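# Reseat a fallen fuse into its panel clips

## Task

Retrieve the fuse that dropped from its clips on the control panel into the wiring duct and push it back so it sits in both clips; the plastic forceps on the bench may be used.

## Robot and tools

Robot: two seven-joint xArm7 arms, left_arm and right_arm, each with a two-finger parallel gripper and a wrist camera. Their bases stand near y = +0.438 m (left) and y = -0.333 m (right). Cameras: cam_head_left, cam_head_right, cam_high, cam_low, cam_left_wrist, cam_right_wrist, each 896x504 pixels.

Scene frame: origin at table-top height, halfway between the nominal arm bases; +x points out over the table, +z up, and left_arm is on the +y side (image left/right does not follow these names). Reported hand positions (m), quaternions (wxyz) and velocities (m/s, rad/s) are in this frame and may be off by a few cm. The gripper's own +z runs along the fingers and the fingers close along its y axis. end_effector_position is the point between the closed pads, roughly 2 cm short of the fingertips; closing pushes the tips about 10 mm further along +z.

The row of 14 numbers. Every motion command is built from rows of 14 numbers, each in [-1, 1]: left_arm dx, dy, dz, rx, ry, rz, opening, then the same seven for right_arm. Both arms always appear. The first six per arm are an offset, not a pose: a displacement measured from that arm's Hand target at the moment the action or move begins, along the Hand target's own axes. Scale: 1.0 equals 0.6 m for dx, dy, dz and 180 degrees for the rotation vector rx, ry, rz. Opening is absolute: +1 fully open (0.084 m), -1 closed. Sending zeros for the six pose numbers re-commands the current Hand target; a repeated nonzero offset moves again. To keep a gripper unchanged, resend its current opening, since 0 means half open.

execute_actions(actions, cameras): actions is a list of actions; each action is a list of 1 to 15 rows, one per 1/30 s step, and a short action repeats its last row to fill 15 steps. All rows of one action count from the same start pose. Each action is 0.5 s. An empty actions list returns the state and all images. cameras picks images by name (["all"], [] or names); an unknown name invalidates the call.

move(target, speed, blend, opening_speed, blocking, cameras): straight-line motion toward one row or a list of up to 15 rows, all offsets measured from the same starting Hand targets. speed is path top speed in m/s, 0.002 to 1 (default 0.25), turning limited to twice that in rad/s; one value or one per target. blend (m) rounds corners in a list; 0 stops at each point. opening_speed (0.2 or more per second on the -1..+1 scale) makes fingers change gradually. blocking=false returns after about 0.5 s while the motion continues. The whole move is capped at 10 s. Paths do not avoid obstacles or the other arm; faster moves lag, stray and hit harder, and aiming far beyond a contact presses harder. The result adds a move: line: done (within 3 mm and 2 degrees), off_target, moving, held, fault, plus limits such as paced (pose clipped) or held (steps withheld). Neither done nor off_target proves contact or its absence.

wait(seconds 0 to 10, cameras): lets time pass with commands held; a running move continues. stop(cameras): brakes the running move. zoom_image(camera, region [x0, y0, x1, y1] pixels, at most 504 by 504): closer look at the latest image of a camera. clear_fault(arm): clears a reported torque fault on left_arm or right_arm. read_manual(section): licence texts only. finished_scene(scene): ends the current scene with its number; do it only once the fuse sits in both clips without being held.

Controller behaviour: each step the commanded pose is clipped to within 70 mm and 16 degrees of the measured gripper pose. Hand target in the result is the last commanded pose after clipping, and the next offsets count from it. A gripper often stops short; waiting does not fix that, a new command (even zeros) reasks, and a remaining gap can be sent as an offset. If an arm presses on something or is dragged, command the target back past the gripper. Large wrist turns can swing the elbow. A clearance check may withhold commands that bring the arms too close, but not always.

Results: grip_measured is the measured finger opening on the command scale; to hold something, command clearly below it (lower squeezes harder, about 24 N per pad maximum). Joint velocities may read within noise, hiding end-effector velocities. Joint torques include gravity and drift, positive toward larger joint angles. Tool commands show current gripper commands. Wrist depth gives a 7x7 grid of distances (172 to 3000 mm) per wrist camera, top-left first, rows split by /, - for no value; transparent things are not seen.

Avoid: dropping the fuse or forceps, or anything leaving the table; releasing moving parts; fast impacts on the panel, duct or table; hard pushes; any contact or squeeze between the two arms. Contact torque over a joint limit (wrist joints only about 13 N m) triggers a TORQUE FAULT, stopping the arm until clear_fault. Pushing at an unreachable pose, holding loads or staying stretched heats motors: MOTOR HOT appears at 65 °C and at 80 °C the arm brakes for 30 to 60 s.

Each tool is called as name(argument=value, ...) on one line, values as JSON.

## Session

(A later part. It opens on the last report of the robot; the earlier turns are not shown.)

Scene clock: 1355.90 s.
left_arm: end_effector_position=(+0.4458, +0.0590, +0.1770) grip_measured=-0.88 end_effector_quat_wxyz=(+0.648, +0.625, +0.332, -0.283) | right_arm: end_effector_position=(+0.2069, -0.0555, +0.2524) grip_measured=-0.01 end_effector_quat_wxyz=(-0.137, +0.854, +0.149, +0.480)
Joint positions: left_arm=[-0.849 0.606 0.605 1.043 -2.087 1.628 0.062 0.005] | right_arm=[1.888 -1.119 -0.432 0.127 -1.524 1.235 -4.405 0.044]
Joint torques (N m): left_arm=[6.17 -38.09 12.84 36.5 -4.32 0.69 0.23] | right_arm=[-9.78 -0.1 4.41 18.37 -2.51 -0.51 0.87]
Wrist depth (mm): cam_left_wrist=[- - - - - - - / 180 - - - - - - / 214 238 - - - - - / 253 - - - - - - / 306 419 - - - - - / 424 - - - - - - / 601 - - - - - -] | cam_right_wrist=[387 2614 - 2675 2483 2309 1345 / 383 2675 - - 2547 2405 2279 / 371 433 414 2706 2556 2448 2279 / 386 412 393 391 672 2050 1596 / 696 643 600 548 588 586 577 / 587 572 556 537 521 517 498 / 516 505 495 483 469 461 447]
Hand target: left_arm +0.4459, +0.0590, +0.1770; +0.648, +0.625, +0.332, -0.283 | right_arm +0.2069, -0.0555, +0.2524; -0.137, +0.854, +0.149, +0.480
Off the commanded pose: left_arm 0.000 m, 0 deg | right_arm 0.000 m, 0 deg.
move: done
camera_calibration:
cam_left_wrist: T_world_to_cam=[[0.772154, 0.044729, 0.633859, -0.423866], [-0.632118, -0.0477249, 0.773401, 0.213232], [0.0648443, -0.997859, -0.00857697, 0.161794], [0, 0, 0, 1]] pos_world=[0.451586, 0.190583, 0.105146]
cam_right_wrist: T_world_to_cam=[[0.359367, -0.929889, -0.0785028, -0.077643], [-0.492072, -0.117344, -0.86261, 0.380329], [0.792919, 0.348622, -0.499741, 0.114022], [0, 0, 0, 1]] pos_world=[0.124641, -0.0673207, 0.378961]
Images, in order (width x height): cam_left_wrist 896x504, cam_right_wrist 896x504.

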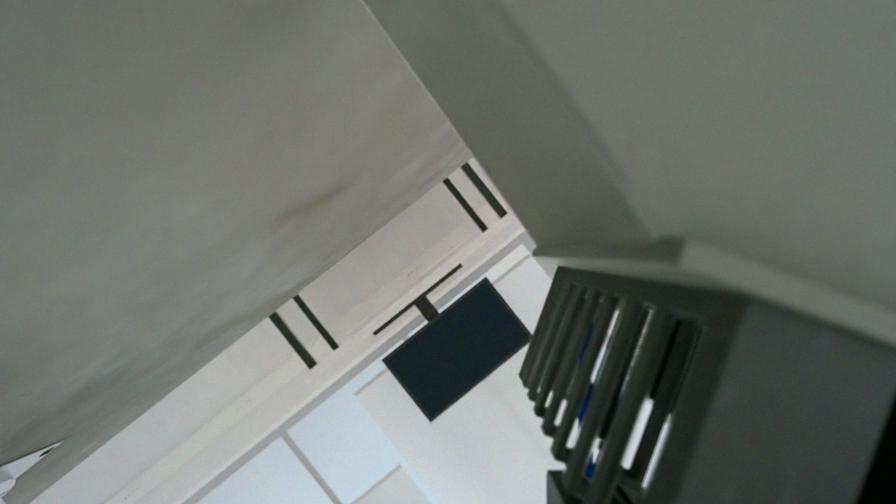

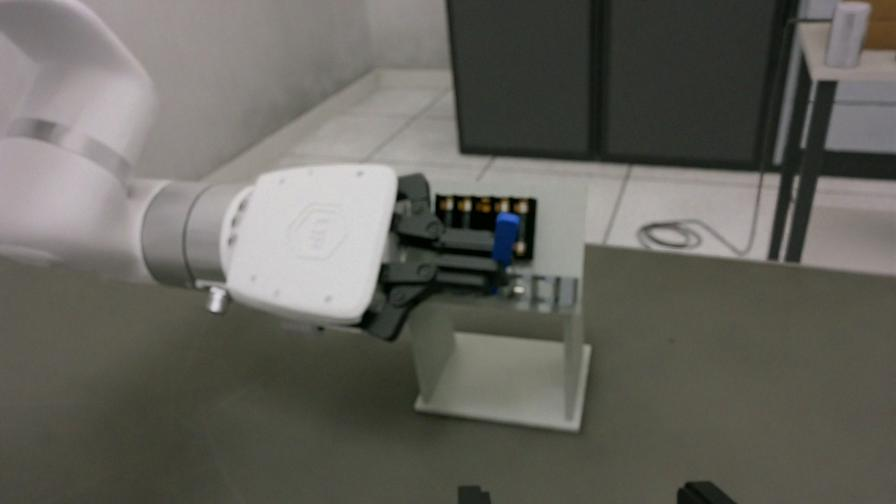

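move(target=[[0,0,0,0,0,0,-0.755,0,0,0,0,0,0,0],[-0.07,0,0,0,0,0,-0.755,0,0,0,0,0,0,0],[-0.07,0,-0.0275,0,-0.078,0,-0.755,0,0,0,0,0,0,0]], speed=0.06, cameras=["cam_right_wrist","cam_left_wrist"])

zoom_image(camera="cam_right_wrist", region=[440, 160, 600, 320])

Scene clock: 1403.83 s.
left_arm: end_effector_position=(+0.4186, +0.0734, +0.2100) grip_measured=-0.78 end_effector_quat_wxyz=(+0.684, +0.585, +0.250, -0.357) | right_arm: end_effector_position=(+0.2069, -0.0555, +0.2524) grip_measured=-0.01 end_effector_quat_wxyz=(-0.137, +0.854, +0.149, +0.480)
Joint positions: left_arm=[-0.748 0.651 0.574 1.068 -2.017 1.922 0.092 0.01] | right_arm=[1.888 -1.119 -0.432 0.127 -1.524 1.235 -4.405 0.044]
Joint torques (N m): left_arm=[5 -23.91 2.83 21.98 1.69 4.55 0.81] | right_arm=[-9.78 -0.12 4.35 18.31 -2.56 -0.49 0.86]
Wrist depth (mm): cam_left_wrist=[237 261 - - - - - / 277 - - - - - - / 333 - - - - - - / 419 - 2828 - - - - / - 2874 2886 2923 - - - / 526 2911 2973 - - - - / 508 - 736 - - - 2935] | cam_right_wrist=[408 2595 - 2696 2431 2302 1330 / 418 2644 - - 2575 2422 2257 / 403 439 389 2782 2474 2431 2279 / 416 408 367 399 672 2044 1589 / 696 649 599 551 589 585 577 / 589 569 554 535 521 516 497 / 516 503 492 482 468 460 446]
Hand target: left_arm +0.4186, +0.0735, +0.2100; +0.684, +0.585, +0.250, -0.357 | right_arm +0.2069, -0.0555, +0.2524; -0.137, +0.854, +0.149, +0.480
Off the commanded pose: left_arm 0.000 m, 0 deg | right_arm 0.000 m, 0 deg.
MOTOR HOT: joint 4 (elbow) of the left arm reports 74 °C; the controller stops that arm at 80 °C. To cool a motor, set the load down, stop pushing, or move to a pose that needs little force. At that limit the left arm can sag while its brakes close.
move: done
camera_calibration:
cam_left_wrist: T_world_to_cam=[[0.769855, 0.0489855, 0.636336, -0.424228], [-0.632172, 0.195451, 0.749772, 0.158213], [-0.0876446, -0.979489, 0.181436, 0.200811], [0, 0, 0, 1]] pos_world=[0.444212, 0.18655, 0.114893]
cam_right_wrist: T_world_to_cam=[[0.359367, -0.929889, -0.0785028, -0.077643], [-0.492072, -0.117344, -0.86261, 0.380329], [0.792919, 0.348622, -0.499741, 0.114022], [0, 0, 0, 1]] pos_world=[0.124641, -0.0673207, 0.378961]
Images, in order (width x height): cam_left_wrist 896x504, cam_right_wrist 896x504.

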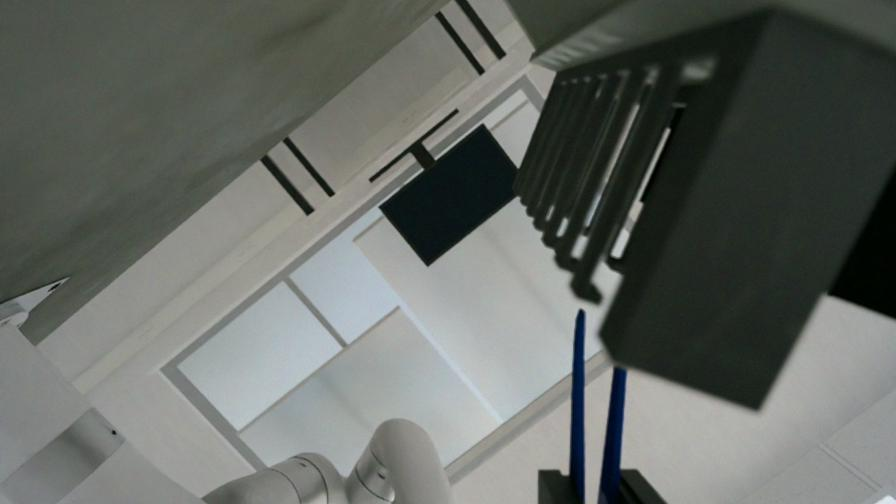

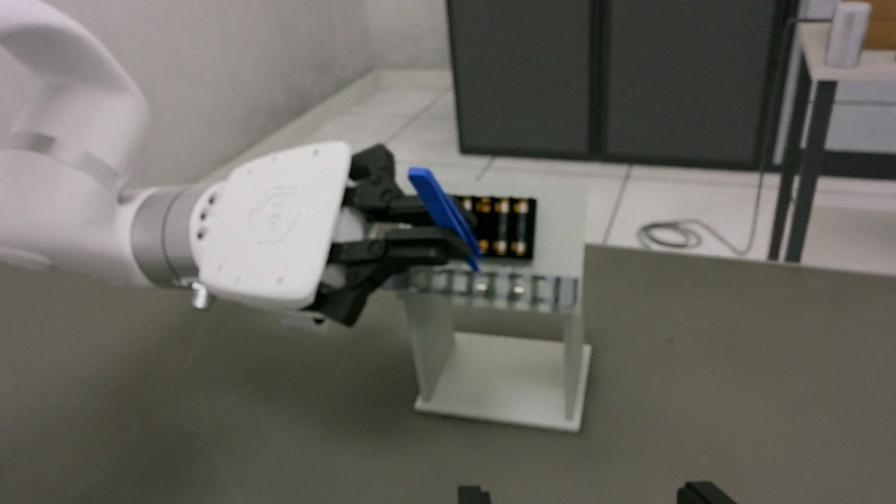

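Scaled by 3.150 from the camera's 896x504 image, which has a finer 1280x720 frame.

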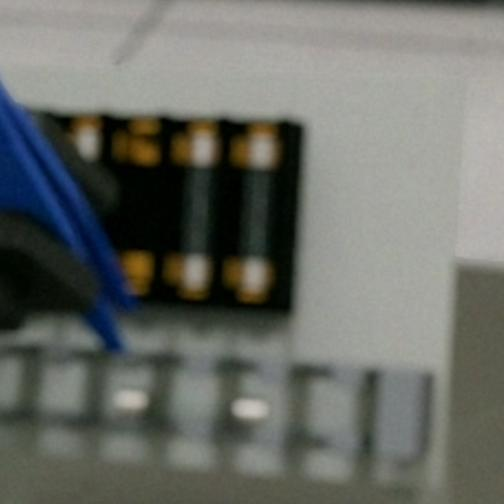

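move(target=[[0.0024,0,0.0097,0,0,0,-0.755,0,0,0,0,0,0,0],[0.042,0,-0.0001,0,0,0,-0.755,0,0,0,0,0,0,0]], speed=0.06, cameras=["cam_right_wrist","cam_left_wrist"])

zoom_image(camera="cam_right_wrist", region=[460, 260, 560, 324])

zoom_image(camera="cam_left_wrist", region=[520, 190, 700, 340])

Scene clock: 1428.90 s.
left_arm: end_effector_position=(+0.4342, +0.0686, +0.1908) grip_measured=-0.78 end_effector_quat_wxyz=(+0.684, +0.585, +0.250, -0.357) | right_arm: end_effector_position=(+0.2069, -0.0555, +0.2524) grip_measured=-0.01 end_effector_quat_wxyz=(-0.137, +0.854, +0.149, +0.480)
Joint positions: left_arm=[-0.721 0.737 0.552 1.146 -2.046 1.935 0.089 0.01] | right_arm=[1.888 -1.119 -0.432 0.127 -1.524 1.235 -4.405 0.044]
Joint torques (N m): left_arm=[4.71 -25.43 3.22 22.19 -5.51 4.48 -0.53] | right_arm=[-10.4 0.3 4.21 18.42 -2.28 -0.42 0.97]
Wrist depth (mm): cam_left_wrist=[- - - - - - - / - - - - - - - / 277 - - - - - - / 347 - - - - - - / 520 - - - - - - / 532 - - - - - - / 501 - - 790 - - -] | cam_right_wrist=[408 2585 - 2644 2483 2286 1356 / 431 2634 - - 2566 2439 2242 / 422 478 424 2771 2519 2483 2271 / 417 445 400 376 672 2074 1589 / 698 630 403 552 589 586 578 / 587 571 556 535 523 516 499 / 517 503 494 481 469 461 446]
Hand target: left_arm +0.4342, +0.0686, +0.1908; +0.684, +0.585, +0.250, -0.357 | right_arm +0.2069, -0.0555, +0.2524; -0.137, +0.854, +0.149, +0.480
Off the commanded pose: left_arm 0.000 m, 0 deg | right_arm 0.000 m, 0 deg.
MOTOR HOT: still on. Joint 4 (elbow) of the left arm reports 67 °C.
move: done
camera_calibration:
cam_left_wrist: T_world_to_cam=[[0.769803, 0.0489236, 0.636404, -0.423828], [-0.632222, 0.195509, 0.749715, 0.183509], [-0.0877439, -0.979481, 0.181434, 0.200915], [0, 0, 0, 1]] pos_world=[0.459912, 0.18165, 0.0956934]
cam_right_wrist: T_world_to_cam=[[0.359367, -0.929889, -0.0785028, -0.077643], [-0.492072, -0.117344, -0.86261, 0.380329], [0.792919, 0.348622, -0.499741, 0.114022], [0, 0, 0, 1]] pos_world=[0.124641, -0.0673207, 0.378961]
Images, in order (width x height): cam_left_wrist 896x504, cam_right_wrist 896x504.

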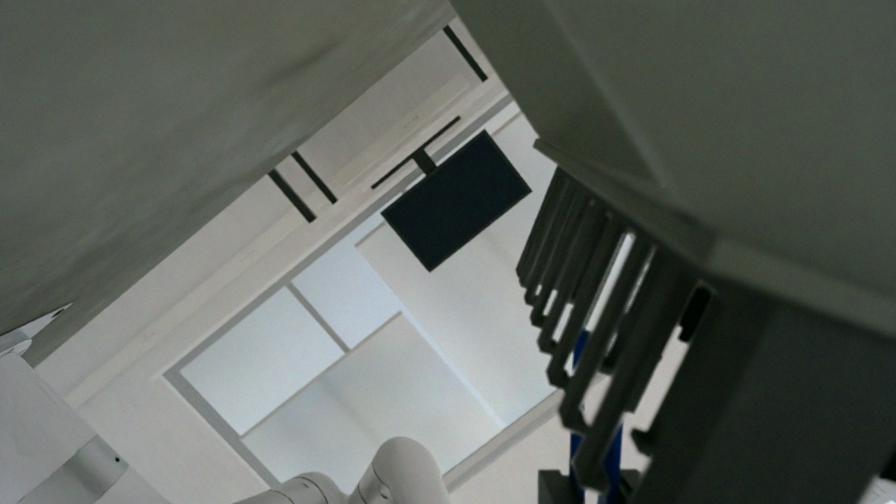

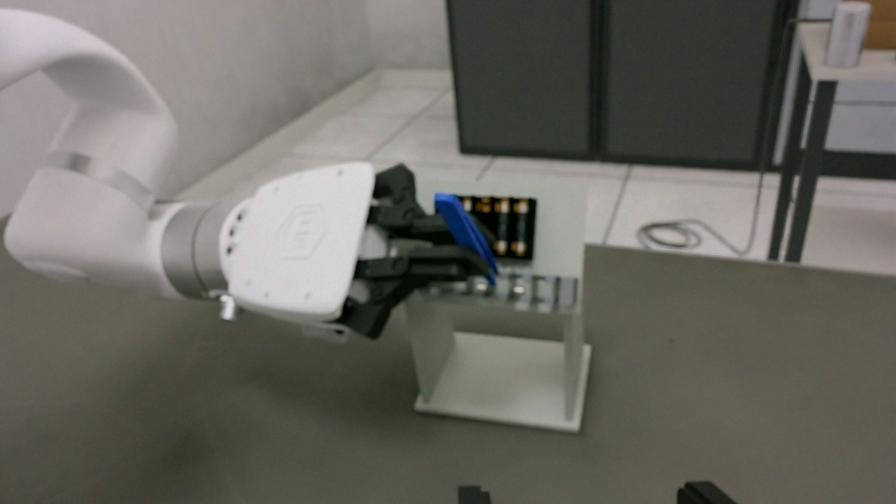

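Scaled by 5.040 from the camera's 896x504 image, which has a finer 1280x720 frame.

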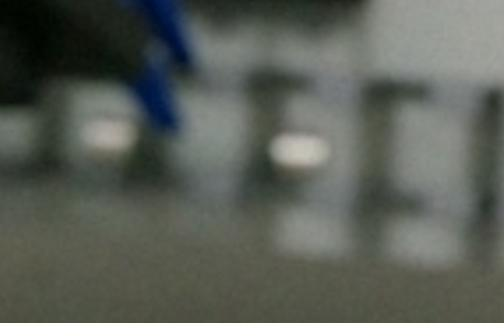

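Scaled by 2.800 from the camera's 896x504 image, which has a finer 1280x720 frame.

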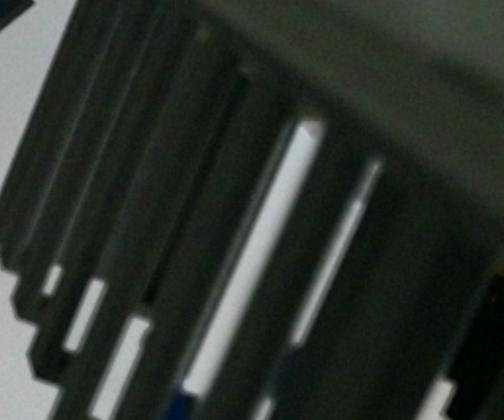

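move(target=[0.0266,0,-0.0039,0,0,0,-0.755,0,0,0,0,0,0,0], speed=0.05, cameras=["cam_right_wrist","cam_left_wrist"])

zoom_image(camera="cam_right_wrist", region=[460, 260, 560, 324])

zoom_image(camera="cam_left_wrist", region=[520, 190, 700, 340])

Scene clock: 1438.63 s.
left_arm: end_effector_position=(+0.4314, +0.0674, +0.1973) grip_measured=-0.78 end_effector_quat_wxyz=(+0.692, +0.574, +0.232, -0.372) | right_arm: end_effector_position=(+0.2069, -0.0555, +0.2524) grip_measured=-0.01 end_effector_quat_wxyz=(-0.137, +0.854, +0.149, +0.480)
Joint positions: left_arm=[-0.711 0.762 0.547 1.171 -2.053 1.994 0.088 0.01] | right_arm=[1.888 -1.119 -0.432 0.127 -1.524 1.235 -4.405 0.044]
Joint torques (N m): left_arm=[-0.28 -25.75 4.33 19.29 -2.58 4.51 0.02] | right_arm=[-10.2 0.16 4.14 18.44 -2.27 -0.44 0.97]
Wrist depth (mm): cam_left_wrist=[- - - - - - - / - - - - - - - / - - - - - - - / - - - - - - - / - - - - - - - / - - - - - - - / - - 731 740 - - -] | cam_right_wrist=[407 2614 - 2654 2448 2325 1343 / 438 2675 - - 2614 2414 2220 / 427 474 423 2771 2528 2483 2317 / 419 448 395 379 669 2056 1600 / 698 627 403 552 587 587 576 / 588 571 554 536 522 515 501 / 517 504 493 481 467 460 447]
Hand target: left_arm +0.4314, +0.0674, +0.1973; +0.692, +0.574, +0.232, -0.372 (not the last commanded pose) | right_arm +0.2069, -0.0555, +0.2524; -0.137, +0.854, +0.149, +0.480
Tool commands: left_gripper/opening=-0.755 right_gripper/opening=+0.0
Off the commanded pose: left_arm 0.023 m, 3 deg | right_arm 0.000 m, 0 deg.
TORQUE FAULT: the external load on joint 6 (wrist pitch) of the left arm reached its load limit, and that arm stopped. The contact can be on any part of that arm beyond that joint, not only on its tool. A torque fault puts only its own arm into a fault stop. That arm's remaining commands of this call were not run. The hold on joint 6 (wrist pitch) of that arm was moved back by the arm itself, up to 3 degrees, as the stop began. That arm is still stopped at the end of this call. While its stop runs, that arm, its gripper or tool too, takes no new command.
End effector pose when the fault began: left_arm: position (+0.4388, +0.0682, +0.1858), quat_wxyz (+0.684, +0.585, +0.249, -0.358)
Joint positions when the fault began: left_arm=[-0.711 0.763 0.547 1.171 -2.053 1.943 0.088 0.01]
MOTOR HOT: still on. Joint 4 (elbow) of the left arm reports 66 °C.
CLEAR FAULT: the left arm stays stopped (state 4) until you call clear_fault(arm="left_arm").
move: fault (left_arm)
camera_calibration:
cam_left_wrist: T_world_to_cam=[[0.769315, 0.0551351, 0.636486, -0.426087], [-0.627933, 0.248806, 0.737425, 0.174029], [-0.117703, -0.966983, 0.226031, 0.201626], [0, 0, 0, 1]] pos_world=[0.460805, 0.175161, 0.0972915]
cam_right_wrist: T_world_to_cam=[[0.359367, -0.929889, -0.0785028, -0.077643], [-0.492072, -0.117344, -0.86261, 0.380329], [0.792919, 0.348622, -0.499741, 0.114022], [0, 0, 0, 1]] pos_world=[0.124641, -0.0673207, 0.378961]
Images, in order (width x height): cam_left_wrist 896x504, cam_right_wrist 896x504.

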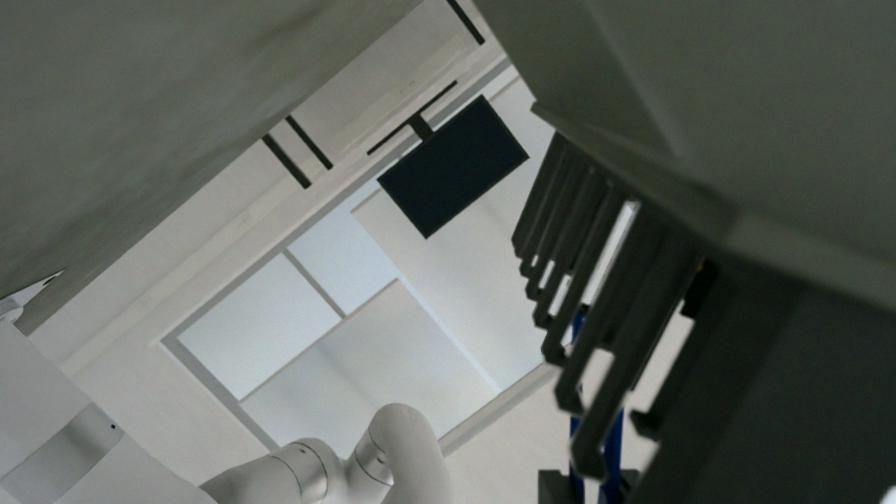

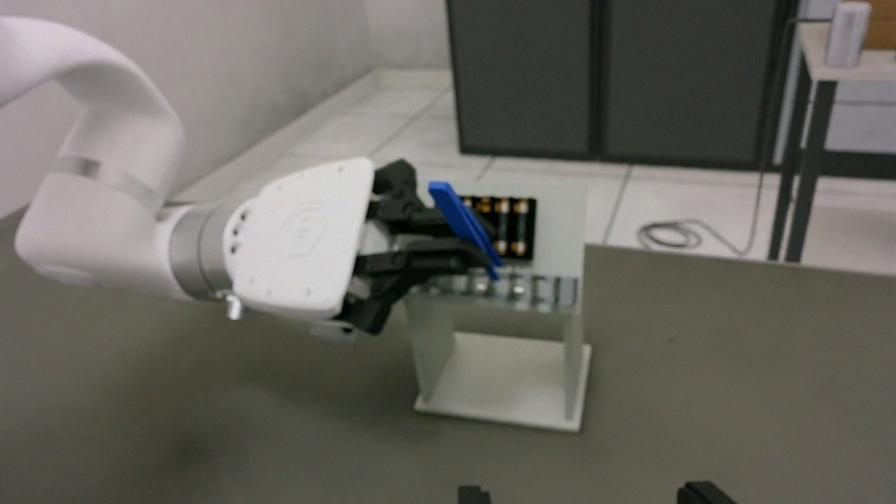

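Scaled by 5.040 from the camera's 896x504 image, which has a finer 1280x720 frame.

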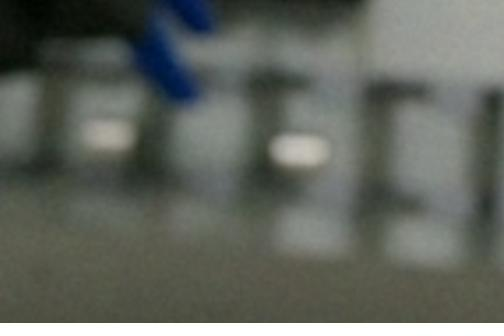

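Scaled by 2.800 from the camera's 896x504 image, which has a finer 1280x720 frame.

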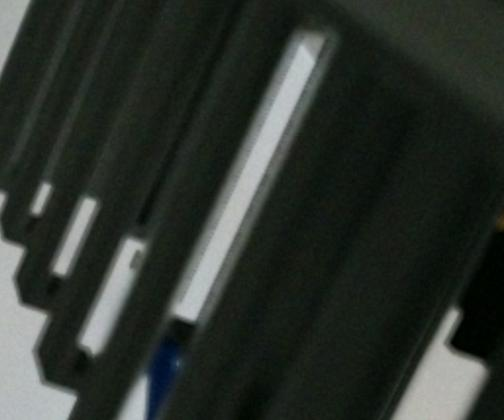

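clear_fault(arm="left_arm")

move(target=[-0.06,0,0.014,0,0,0,-0.755,0,0,0,0,0,0,0], speed=0.06)

Scene clock: 1451.50 s.
left_arm: end_effector_position=(+0.4314, +0.0674, +0.1973) grip_measured=-0.78 end_effector_quat_wxyz=(+0.692, +0.574, +0.232, -0.372) | right_arm: end_effector_position=(+0.2069, -0.0555, +0.2524) grip_measured=-0.01 end_effector_quat_wxyz=(-0.137, +0.854, +0.149, +0.480)
Joint positions: left_arm=[-0.711 0.762 0.547 1.171 -2.053 1.994 0.088 0.01] | right_arm=[1.888 -1.119 -0.432 0.127 -1.524 1.235 -4.405 0.044]
Joint torques (N m): left_arm=[0.06 -25.49 4.37 19.51 -3.15 4.63 0.06] | right_arm=[-9.93 0.62 4.29 18.72 -1.82 -0.48 0.92]
Wrist depth (mm): cam_left_wrist=[- - - - - - - / - - - - - - - / - - - - - - - / - - - - - - - / - - - - - - - / - - - - - - - / - - 726 739 - - -] | cam_right_wrist=[405 2585 - 2696 2431 2302 1358 / 437 2644 - - 2556 2448 2249 / 427 472 423 2760 2501 2465 2257 / 419 447 395 378 667 2056 1585 / 697 624 404 552 588 587 576 / 588 570 555 535 521 515 501 / 517 503 493 482 470 461 446]
Hand target: left_arm +0.4314, +0.0674, +0.1973; +0.692, +0.574, +0.232, -0.372 (not the last commanded pose) | right_arm +0.2069, -0.0555, +0.2524; -0.137, +0.854, +0.149, +0.480
Tool commands: left_gripper/opening=-0.755 right_gripper/opening=+0.0
Off the commanded pose: left_arm 0.023 m, 3 deg | right_arm 0.000 m, 0 deg.
TORQUE FAULT, CONTINUED: the left arm's stop, for the torque fault of joint 6 (wrist pitch) that an earlier result reported, is over. The call counts as one of the actions that you can send in this scene. The hold on joint 6 (wrist pitch) of that arm was moved back by the arm itself, up to 3 degrees, as the stop began. That arm's target is now where it stood when the stop ended, not its last command. That arm's gripper keeps its grip as last carried out, and that arm accepts commands again: back off and push less far.
MOTOR HOT: still on. Joint 4 (elbow) of the left arm reports 65 °C.
CLEAR FAULT: your call cleared the left arm's torque fault. If a joint's load stays at its limit, that arm stops again at once.

Scene clock: 1452.50 s.
left_arm: end_effector_position=(+0.4084, +0.0682, +0.2262) grip_measured=-0.78 end_effector_quat_wxyz=(+0.692, +0.574, +0.232, -0.372) | right_arm: end_effector_position=(+0.2069, -0.0555, +0.2524) grip_measured=-0.01 end_effector_quat_wxyz=(-0.137, +0.854, +0.149, +0.480)
Joint positions: left_arm=[-0.759 0.636 0.573 1.061 -2.021 1.964 0.089 0.01] | right_arm=[1.888 -1.119 -0.432 0.127 -1.524 1.235 -4.405 0.044]
Joint torques (N m): left_arm=[-4.26 -30.93 6.29 13.77 1.94 0.6 -0.45] | right_arm=[-9.68 0.58 4.13 18.67 -1.83 -0.39 0.89]
Wrist depth (mm): cam_left_wrist=[- - - - - - - / - - - - - - - / - 2717 2839 - - 2935 - / 2782 2793 2886 2851 - 2973 - / 2839 2911 2973 - - - - / 513 - - - - - - / 505 556 685 - - - 2839] | cam_right_wrist=[406 2614 - 2664 2483 2348 1350 / 411 2675 - - 2614 2457 2242 / 400 410 372 453 2538 2405 2356 / 415 406 353 438 670 2026 1589 / 700 653 613 554 589 588 577 / 588 569 555 536 522 517 499 / 516 504 494 483 468 462 447]
Hand target: left_arm +0.4084, +0.0682, +0.2262; +0.692, +0.574, +0.232, -0.372 | right_arm +0.2069, -0.0555, +0.2524; -0.137, +0.854, +0.149, +0.480
Off the commanded pose: left_arm 0.000 m, 0 deg | right_arm 0.000 m, 0 deg.
MOTOR HOT: still on. Joint 4 (elbow) of the left arm reports 65 °C.
move: done

move(target=[0,0,0,0.002,0.0955,0,-0.755,0,0,0,0,0,0,0], speed=0.15)

Scene clock: 1469.03 s.
left_arm: end_effector_position=(+0.4084, +0.0682, +0.2262) grip_measured=-0.78 end_effector_quat_wxyz=(+0.648, +0.625, +0.332, -0.283) | right_arm: end_effector_position=(+0.2069, -0.0555, +0.2524) grip_measured=-0.01 end_effector_quat_wxyz=(-0.137, +0.854, +0.149, +0.480)
Joint positions: left_arm=[-0.939 0.374 0.668 0.885 -2.011 1.539 0.048 0.01] | right_arm=[1.888 -1.119 -0.432 0.127 -1.524 1.235 -4.405 0.044]
Joint torques (N m): left_arm=[-4.82 -25.99 5.09 16.36 2.26 0.3 -0.91] | right_arm=[-10.16 0.55 4.12 18.81 -1.49 -0.41 0.84]
Wrist depth (mm): cam_left_wrist=[227 244 - - - - - / 254 315 416 - - - - / 301 416 675 2863 2911 2828 2948 / 370 559 2816 2816 2839 2899 2935 / 447 756 2782 2431 2828 2899 2911 / 683 2696 2782 2793 2782 2863 2899 / 2675 2717 2749 2805 2828 2839 2851] | cam_right_wrist=[2026 2595 - 2644 2519 2309 1353 / 2026 2439 - - 2624 2457 2242 / 365 355 347 458 2465 2448 2302 / 772 343 339 440 668 2062 1567 / 700 660 636 551 589 586 578 / 588 571 556 535 522 516 499 / 517 503 494 481 469 461 448]
Hand target: left_arm +0.4084, +0.0682, +0.2262; +0.648, +0.625, +0.332, -0.283 | right_arm +0.2069, -0.0555, +0.2524; -0.137, +0.854, +0.149, +0.480
Off the commanded pose: left_arm 0.000 m, 0 deg | right_arm 0.000 m, 0 deg.
MOTOR HOT: cleared for the motors of the left arm.
move: done

move(target=[[0.02,-0.0025,0.0189,0,0,0,-0.755,0,0,0,0,0,0,0],[0.0773,-0.0025,0.0189,0,0,0,-0.755,0,0,0,0,0,0,0]], speed=0.06, cameras=["cam_right_wrist"])

zoom_image(camera="cam_right_wrist", region=[460, 260, 560, 324])

Scene clock: 1482.00 s.
left_arm: end_effector_position=(+0.4368, +0.0591, +0.1890) grip_measured=-0.78 end_effector_quat_wxyz=(+0.648, +0.625, +0.332, -0.283) | right_arm: end_effector_position=(+0.2069, -0.0555, +0.2524) grip_measured=-0.01 end_effector_quat_wxyz=(-0.137, +0.854, +0.149, +0.480)
Joint positions: left_arm=[-0.881 0.557 0.628 1.005 -2.077 1.613 0.057 0.01] | right_arm=[1.888 -1.119 -0.432 0.127 -1.524 1.235 -4.405 0.044]
Joint torques (N m): left_arm=[4.65 -21.9 2.68 23.13 -5.27 3.87 0.31] | right_arm=[-9.6 0.9 4.2 18.92 -1.36 -0.43 0.89]
Wrist depth (mm): cam_left_wrist=[- 192 - - - - - / 201 218 - - - - - / 230 280 - - - - - / 282 - - - - - - / 341 - - - - - - / 434 - 2760 - - - - / 591 2717 2749 2793 - 2816 2828] | cam_right_wrist=[376 2654 - 2727 2483 2286 1345 / 373 2614 - - 2566 2431 2249 / 368 408 393 463 2510 2448 2279 / 389 399 378 371 671 2087 1589 / 695 649 400 553 589 585 577 / 588 570 553 535 522 518 499 / 517 505 493 482 470 461 446]
Hand target: left_arm +0.4368, +0.0591, +0.1890; +0.648, +0.625, +0.332, -0.283 | right_arm +0.2069, -0.0555, +0.2524; -0.137, +0.854, +0.149, +0.480
Off the commanded pose: left_arm 0.000 m, 0 deg | right_arm 0.000 m, 0 deg.
move: done
camera_calibration:
cam_right_wrist: T_world_to_cam=[[0.359367, -0.929889, -0.0785028, -0.077643], [-0.492072, -0.117344, -0.86261, 0.380329], [0.792919, 0.348622, -0.499741, 0.114022], [0, 0, 0, 1]] pos_world=[0.124641, -0.0673207, 0.378961]
Images, in order (width x height): cam_right_wrist 896x504.

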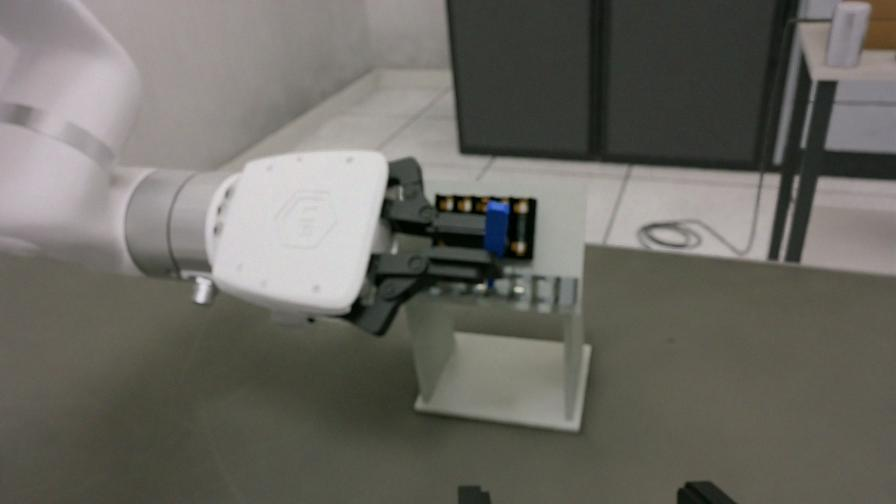

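Scaled by 5.040 from the camera's 896x504 image, which has a finer 1280x720 frame.

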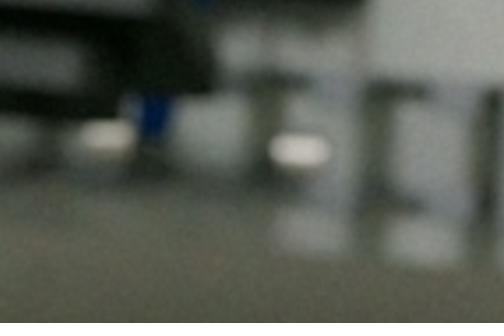

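move(target=[[-0.015,0,0.0,0,0,0,-0.755,0,0,0,0,0,0,0],[-0.015,0,0.0105,0,0,0,-0.755,0,0,0,0,0,0,0],[0.013,0,0.0105,0,0,0,-0.755,0,0,0,0,0,0,0]], speed=0.05, cameras=["cam_right_wrist"])

zoom_image(camera="cam_right_wrist", region=[460, 260, 560, 324])

Scene clock: 1493.33 s.
left_arm: end_effector_position=(+0.4422, +0.0532, +0.1829) grip_measured=-0.78 end_effector_quat_wxyz=(+0.648, +0.625, +0.332, -0.283) | right_arm: end_effector_position=(+0.2069, -0.0555, +0.2524) grip_measured=-0.01 end_effector_quat_wxyz=(-0.137, +0.854, +0.149, +0.480)
Joint positions: left_arm=[-0.876 0.589 0.617 1.034 -2.095 1.614 0.054 0.01] | right_arm=[1.888 -1.119 -0.432 0.127 -1.524 1.235 -4.405 0.044]
Joint torques (N m): left_arm=[4.85 -21.78 3.29 22.85 -5.12 3.8 0.43] | right_arm=[-9.89 1.16 4.31 18.98 -1.12 -0.39 0.86]
Wrist depth (mm): cam_left_wrist=[- - - - - - - / 191 - - - - - - / 227 - - - - - - / 268 - - - - - - / 323 - - - - - - / 409 - - - - - - / - 2717 2696 - - - -] | cam_right_wrist=[378 2614 - 2634 2457 2356 1330 / 374 2624 - - 2614 2422 2264 / 365 419 405 458 2510 2457 2249 / 381 407 382 381 671 2038 1589 / 699 654 599 545 588 584 576 / 589 570 555 534 522 519 499 / 516 505 494 482 470 462 447]
Hand target: left_arm +0.4422, +0.0532, +0.1828; +0.648, +0.625, +0.332, -0.283 | right_arm +0.2069, -0.0555, +0.2524; -0.137, +0.854, +0.149, +0.480
Off the commanded pose: left_arm 0.000 m, 0 deg | right_arm 0.000 m, 0 deg.
move: done
camera_calibration:
cam_right_wrist: T_world_to_cam=[[0.359367, -0.929889, -0.0785028, -0.077643], [-0.492072, -0.117344, -0.86261, 0.380329], [0.792919, 0.348622, -0.499741, 0.114022], [0, 0, 0, 1]] pos_world=[0.124641, -0.0673207, 0.378961]
Images, in order (width x height): cam_right_wrist 896x504.

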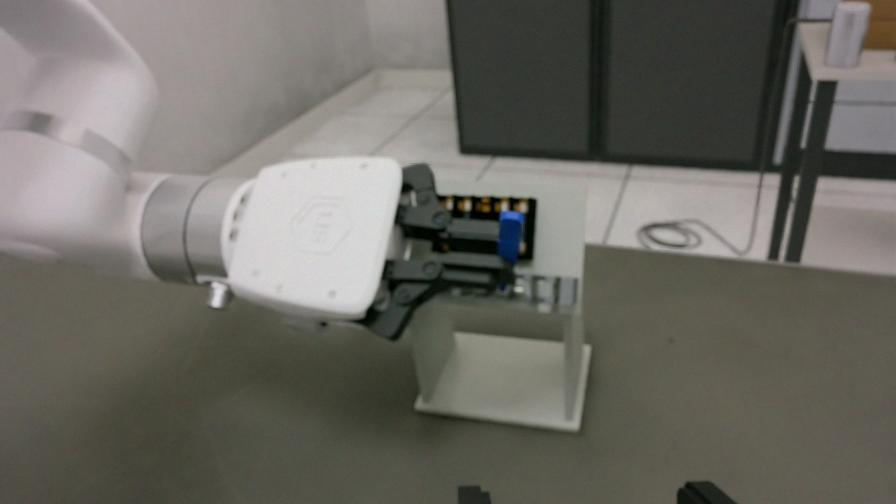

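Scaled by 5.040 from the camera's 896x504 image, which has a finer 1280x720 frame.

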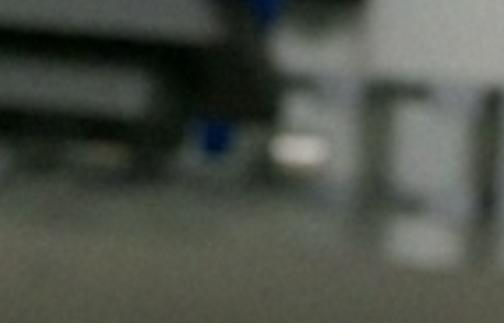

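move(target=[0,0,-0.0267,0,0,0,-0.755,0,0,0,0,0,0,0], speed=0.03, cameras=["cam_right_wrist","cam_left_wrist"])

zoom_image(camera="cam_right_wrist", region=[460, 260, 560, 324])

Scene clock: 1500.87 s.
left_arm: end_effector_position=(+0.4409, +0.0691, +0.1829) grip_measured=-0.78 end_effector_quat_wxyz=(+0.648, +0.625, +0.332, -0.283) | right_arm: end_effector_position=(+0.2069, -0.0555, +0.2524) grip_measured=-0.01 end_effector_quat_wxyz=(-0.137, +0.854, +0.149, +0.480)
Joint positions: left_arm=[-0.86 0.579 0.634 1.011 -2.067 1.641 0.063 0.01] | right_arm=[1.888 -1.119 -0.432 0.127 -1.524 1.235 -4.405 0.044]
Joint torques (N m): left_arm=[5.04 -29.43 6.7 14.59 2.23 3.86 0.81] | right_arm=[-10.21 1.16 4.21 19.05 -1.06 -0.38 0.81]
Wrist depth (mm): cam_left_wrist=[- 185 - - - - - / 193 219 - - - - - / 231 269 - - - - - / 272 352 - - - - - / 331 455 - - - - - / 459 - - - - - - / 662 - 2706 2760 - 2782 2839] | cam_right_wrist=[387 2575 - 2675 2439 2333 1348 / 392 2696 - - 2604 2465 2257 / 379 419 404 469 2547 2457 2279 / 402 408 388 384 666 2056 1596 / 698 648 407 551 586 584 579 / 589 572 555 538 522 517 499 / 515 502 494 482 469 461 448]
Hand target: left_arm +0.4409, +0.0692, +0.1829; +0.648, +0.625, +0.332, -0.283 | right_arm +0.2069, -0.0555, +0.2524; -0.137, +0.854, +0.149, +0.480
Off the commanded pose: left_arm 0.000 m, 0 deg | right_arm 0.000 m, 0 deg.
move: done
camera_calibration:
cam_left_wrist: T_world_to_cam=[[0.771727, 0.0436905, 0.634451, -0.42408], [-0.63272, -0.0477254, 0.772908, 0.206362], [0.0640482, -0.997905, -0.00918712, 0.172667], [0, 0, 0, 1]] pos_world=[0.446784, 0.200682, 0.111145]
cam_right_wrist: T_world_to_cam=[[0.359367, -0.929889, -0.0785028, -0.077643], [-0.492072, -0.117344, -0.86261, 0.380329], [0.792919, 0.348622, -0.499741, 0.114022], [0, 0, 0, 1]] pos_world=[0.124641, -0.0673207, 0.378961]
Images, in order (width x height): cam_left_wrist 896x504, cam_right_wrist 896x504.

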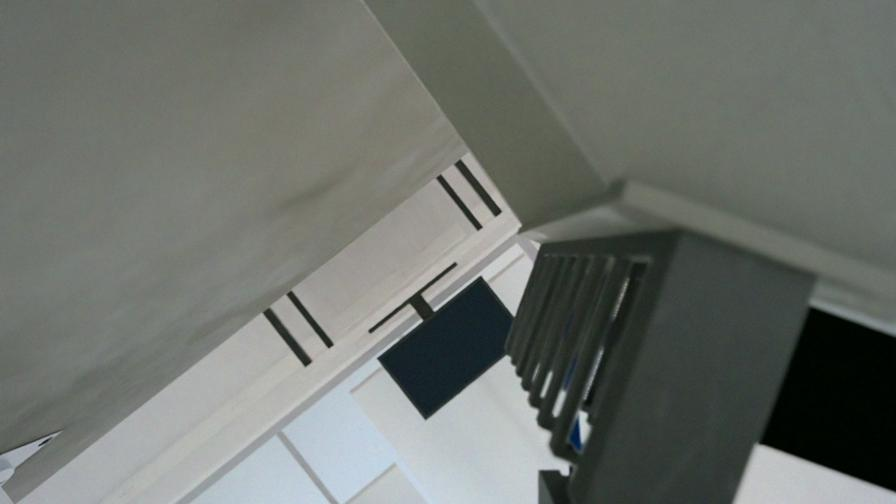

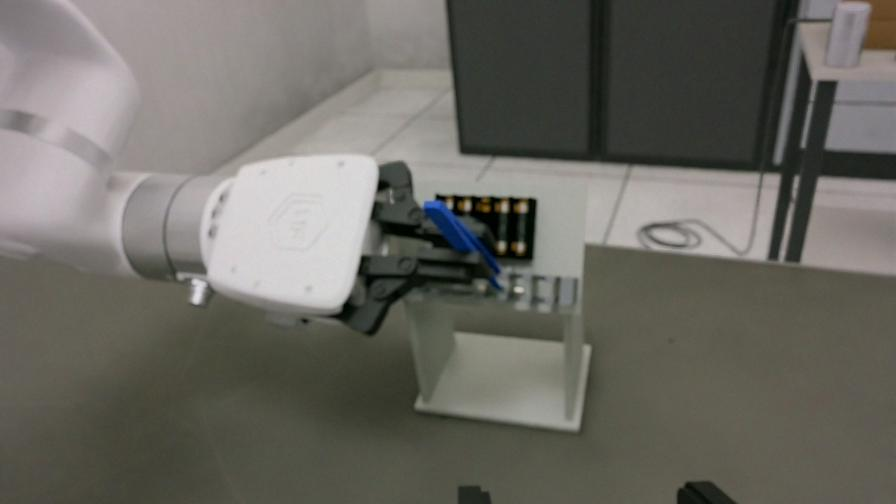

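Scaled by 5.040 from the camera's 896x504 image, which has a finer 1280x720 frame.

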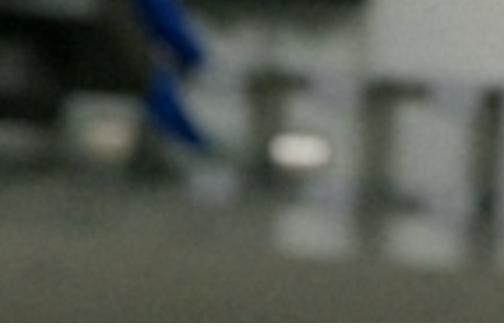

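move(target=[0.0105,0,-0.001,0,0,0,-0.755,0,0,0,0,0,0,0], speed=0.03, cameras=["cam_right_wrist","cam_left_wrist"])

zoom_image(camera="cam_right_wrist", region=[460, 260, 560, 324])

zoom_image(camera="cam_left_wrist", region=[500, 250, 660, 400])

Scene clock: 1512.20 s.
left_arm: end_effector_position=(+0.4448, +0.0701, +0.1780) grip_measured=-0.78 end_effector_quat_wxyz=(+0.648, +0.625, +0.332, -0.283) | right_arm: end_effector_position=(+0.2069, -0.0555, +0.2524) grip_measured=-0.01 end_effector_quat_wxyz=(-0.137, +0.854, +0.149, +0.480)
Joint positions: left_arm=[-0.849 0.601 0.63 1.026 -2.071 1.651 0.064 0.01] | right_arm=[1.888 -1.119 -0.432 0.127 -1.524 1.235 -4.405 0.044]
Joint torques (N m): left_arm=[4.74 -22.29 3.84 22.92 -1.82 3.63 0.82] | right_arm=[-9.87 1.27 4.29 19.31 -0.99 -0.22 0.92]
Wrist depth (mm): cam_left_wrist=[- - - - - - - / 183 208 - - - - - / 219 256 - - - - - / 258 333 - - - - - / 314 473 - - - - - / 437 - - - - - - / 713 - 2749 - - - -] | cam_right_wrist=[391 2595 - 2644 2519 2302 1348 / 389 2664 - - 2614 2422 2294 / 382 431 411 468 2519 2448 2294 / 408 414 393 392 667 2026 1596 / 696 644 398 552 590 588 574 / 586 569 556 537 521 519 498 / 515 502 494 481 470 460 447]
Hand target: left_arm +0.4448, +0.0701, +0.1779; +0.648, +0.625, +0.332, -0.283 | right_arm +0.2069, -0.0555, +0.2524; -0.137, +0.854, +0.149, +0.480
Off the commanded pose: left_arm 0.000 m, 0 deg | right_arm 0.000 m, 0 deg.
move: done
camera_calibration:
cam_left_wrist: T_world_to_cam=[[0.771722, 0.0437675, 0.634452, -0.424038], [-0.632716, -0.0477885, 0.772908, 0.212676], [0.0641477, -0.997898, -0.00918706, 0.173324], [0, 0, 0, 1]] pos_world=[0.450684, 0.201682, 0.106245]
cam_right_wrist: T_world_to_cam=[[0.359367, -0.929889, -0.0785028, -0.077643], [-0.492072, -0.117344, -0.86261, 0.380329], [0.792919, 0.348622, -0.499741, 0.114022], [0, 0, 0, 1]] pos_world=[0.124641, -0.0673207, 0.378961]
Images, in order (width x height): cam_left_wrist 896x504, cam_right_wrist 896x504.

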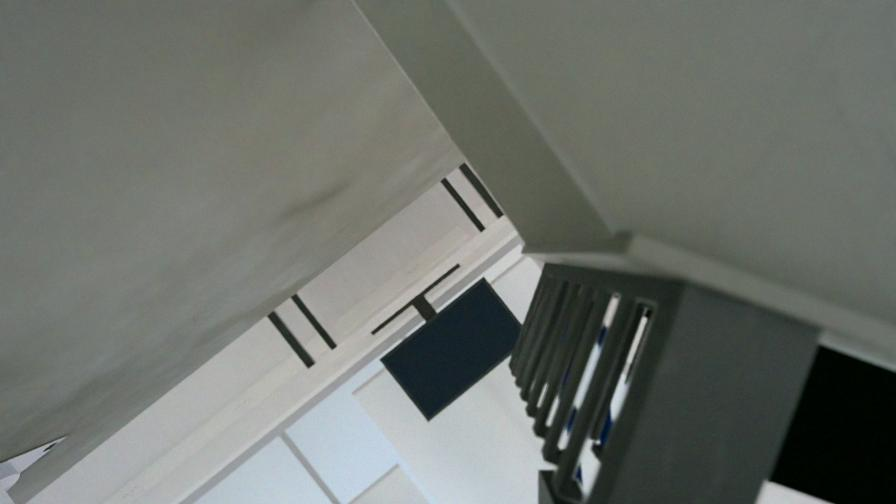

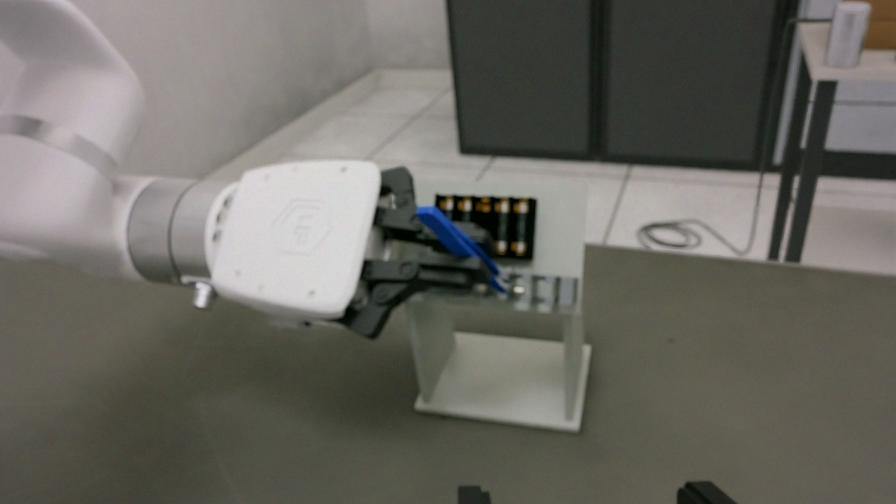

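Scaled by 5.040 from the camera's 896x504 image, which has a finer 1280x720 frame.

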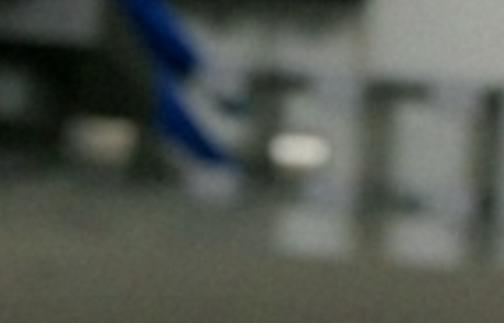

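Scaled by 3.150 from the camera's 896x504 image, which has a finer 1280x720 frame.

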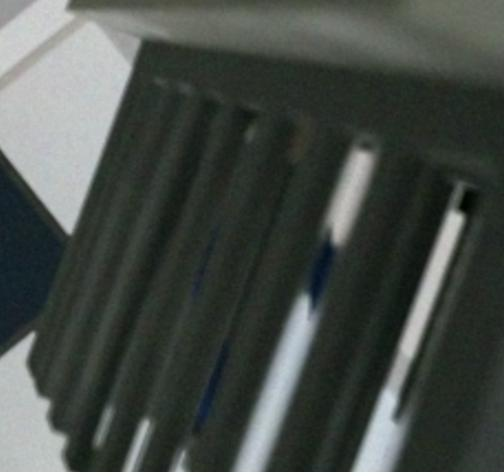

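move(target=[0,0,0.014,0,0,0,-0.755,0,0,0,0,0,0,0], speed=0.03, cameras=["cam_right_wrist","cam_left_wrist"])

zoom_image(camera="cam_right_wrist", region=[460, 260, 560, 324])

zoom_image(camera="cam_left_wrist", region=[500, 250, 660, 400])

Scene clock: 1522.50 s.
left_arm: end_effector_position=(+0.4454, +0.0617, +0.1779) grip_measured=-0.78 end_effector_quat_wxyz=(+0.648, +0.625, +0.332, -0.283) | right_arm: end_effector_position=(+0.2069, -0.0555, +0.2524) grip_measured=-0.01 end_effector_quat_wxyz=(-0.137, +0.854, +0.149, +0.480)
Joint positions: left_arm=[-0.858 0.606 0.621 1.038 -2.086 1.637 0.059 0.01] | right_arm=[1.888 -1.119 -0.432 0.127 -1.524 1.235 -4.405 0.044]
Joint torques (N m): left_arm=[-4.26 -22.54 3.41 23.17 -5.42 0.39 -0.39] | right_arm=[-9.85 1.13 4.16 19.25 -0.66 -0.38 0.85]
Wrist depth (mm): cam_left_wrist=[- - - - - - - / 182 207 - - - - - / 218 241 - - - - - / 256 - - - - - - / 310 423 - - - - - / 427 - - - - - - / 602 - - - - - -] | cam_right_wrist=[388 2604 - 2675 2492 2325 1348 / 383 2614 - - 2585 2465 2235 / 373 430 412 2805 2528 2422 2302 / 391 412 390 397 666 2050 1596 / 700 653 403 551 590 582 575 / 587 571 556 535 523 514 499 / 517 503 493 483 469 461 446]
Hand target: left_arm +0.4454, +0.0617, +0.1779; +0.648, +0.625, +0.332, -0.283 | right_arm +0.2069, -0.0555, +0.2524; -0.137, +0.854, +0.149, +0.480
Off the commanded pose: left_arm 0.000 m, 0 deg | right_arm 0.000 m, 0 deg.
move: done
camera_calibration:
cam_left_wrist: T_world_to_cam=[[0.771727, 0.0437042, 0.63445, -0.424123], [-0.63271, -0.0478656, 0.772908, 0.212666], [0.0641477, -0.997897, -0.00928705, 0.164913], [0, 0, 0, 1]] pos_world=[0.451284, 0.193282, 0.106245]
cam_right_wrist: T_world_to_cam=[[0.359367, -0.929889, -0.0785028, -0.077643], [-0.492072, -0.117344, -0.86261, 0.380329], [0.792919, 0.348622, -0.499741, 0.114022], [0, 0, 0, 1]] pos_world=[0.124641, -0.0673207, 0.378961]
Images, in order (width x height): cam_left_wrist 896x504, cam_right_wrist 896x504.

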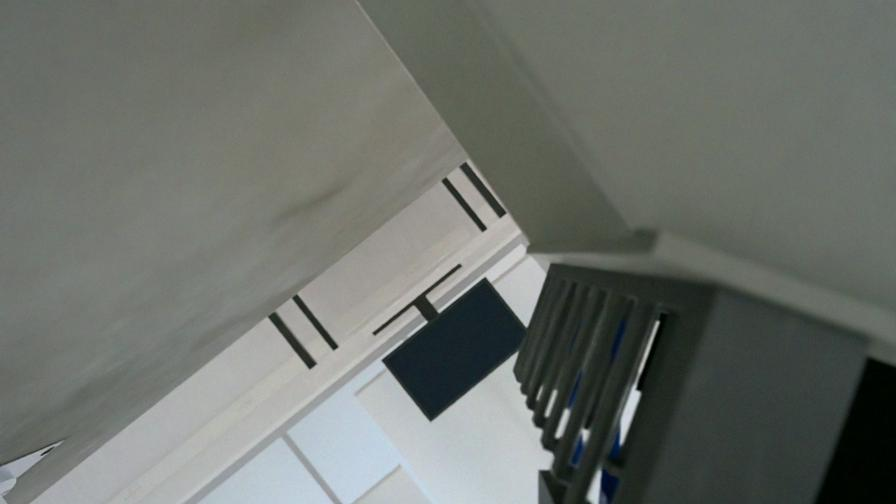

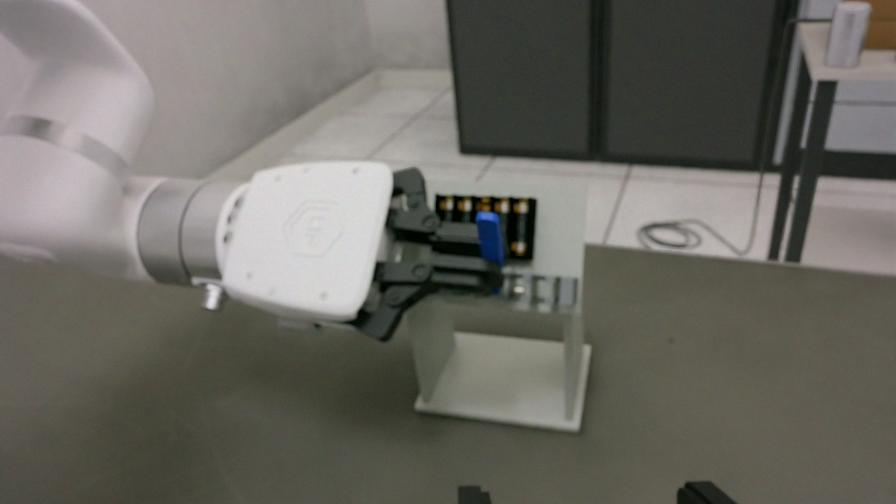

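Scaled by 5.040 from the camera's 896x504 image, which has a finer 1280x720 frame.

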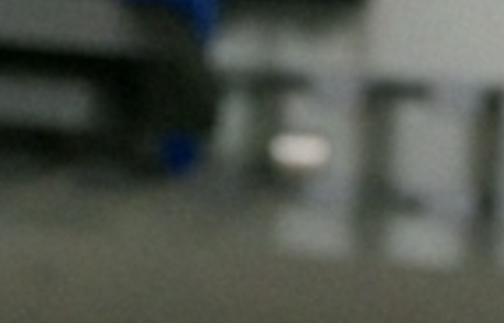

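Scaled by 3.150 from the camera's 896x504 image, which has a finer 1280x720 frame.

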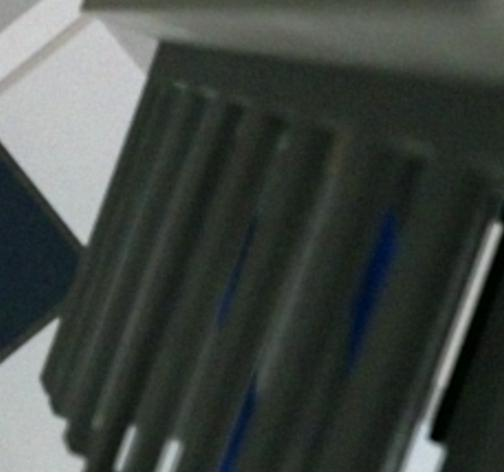

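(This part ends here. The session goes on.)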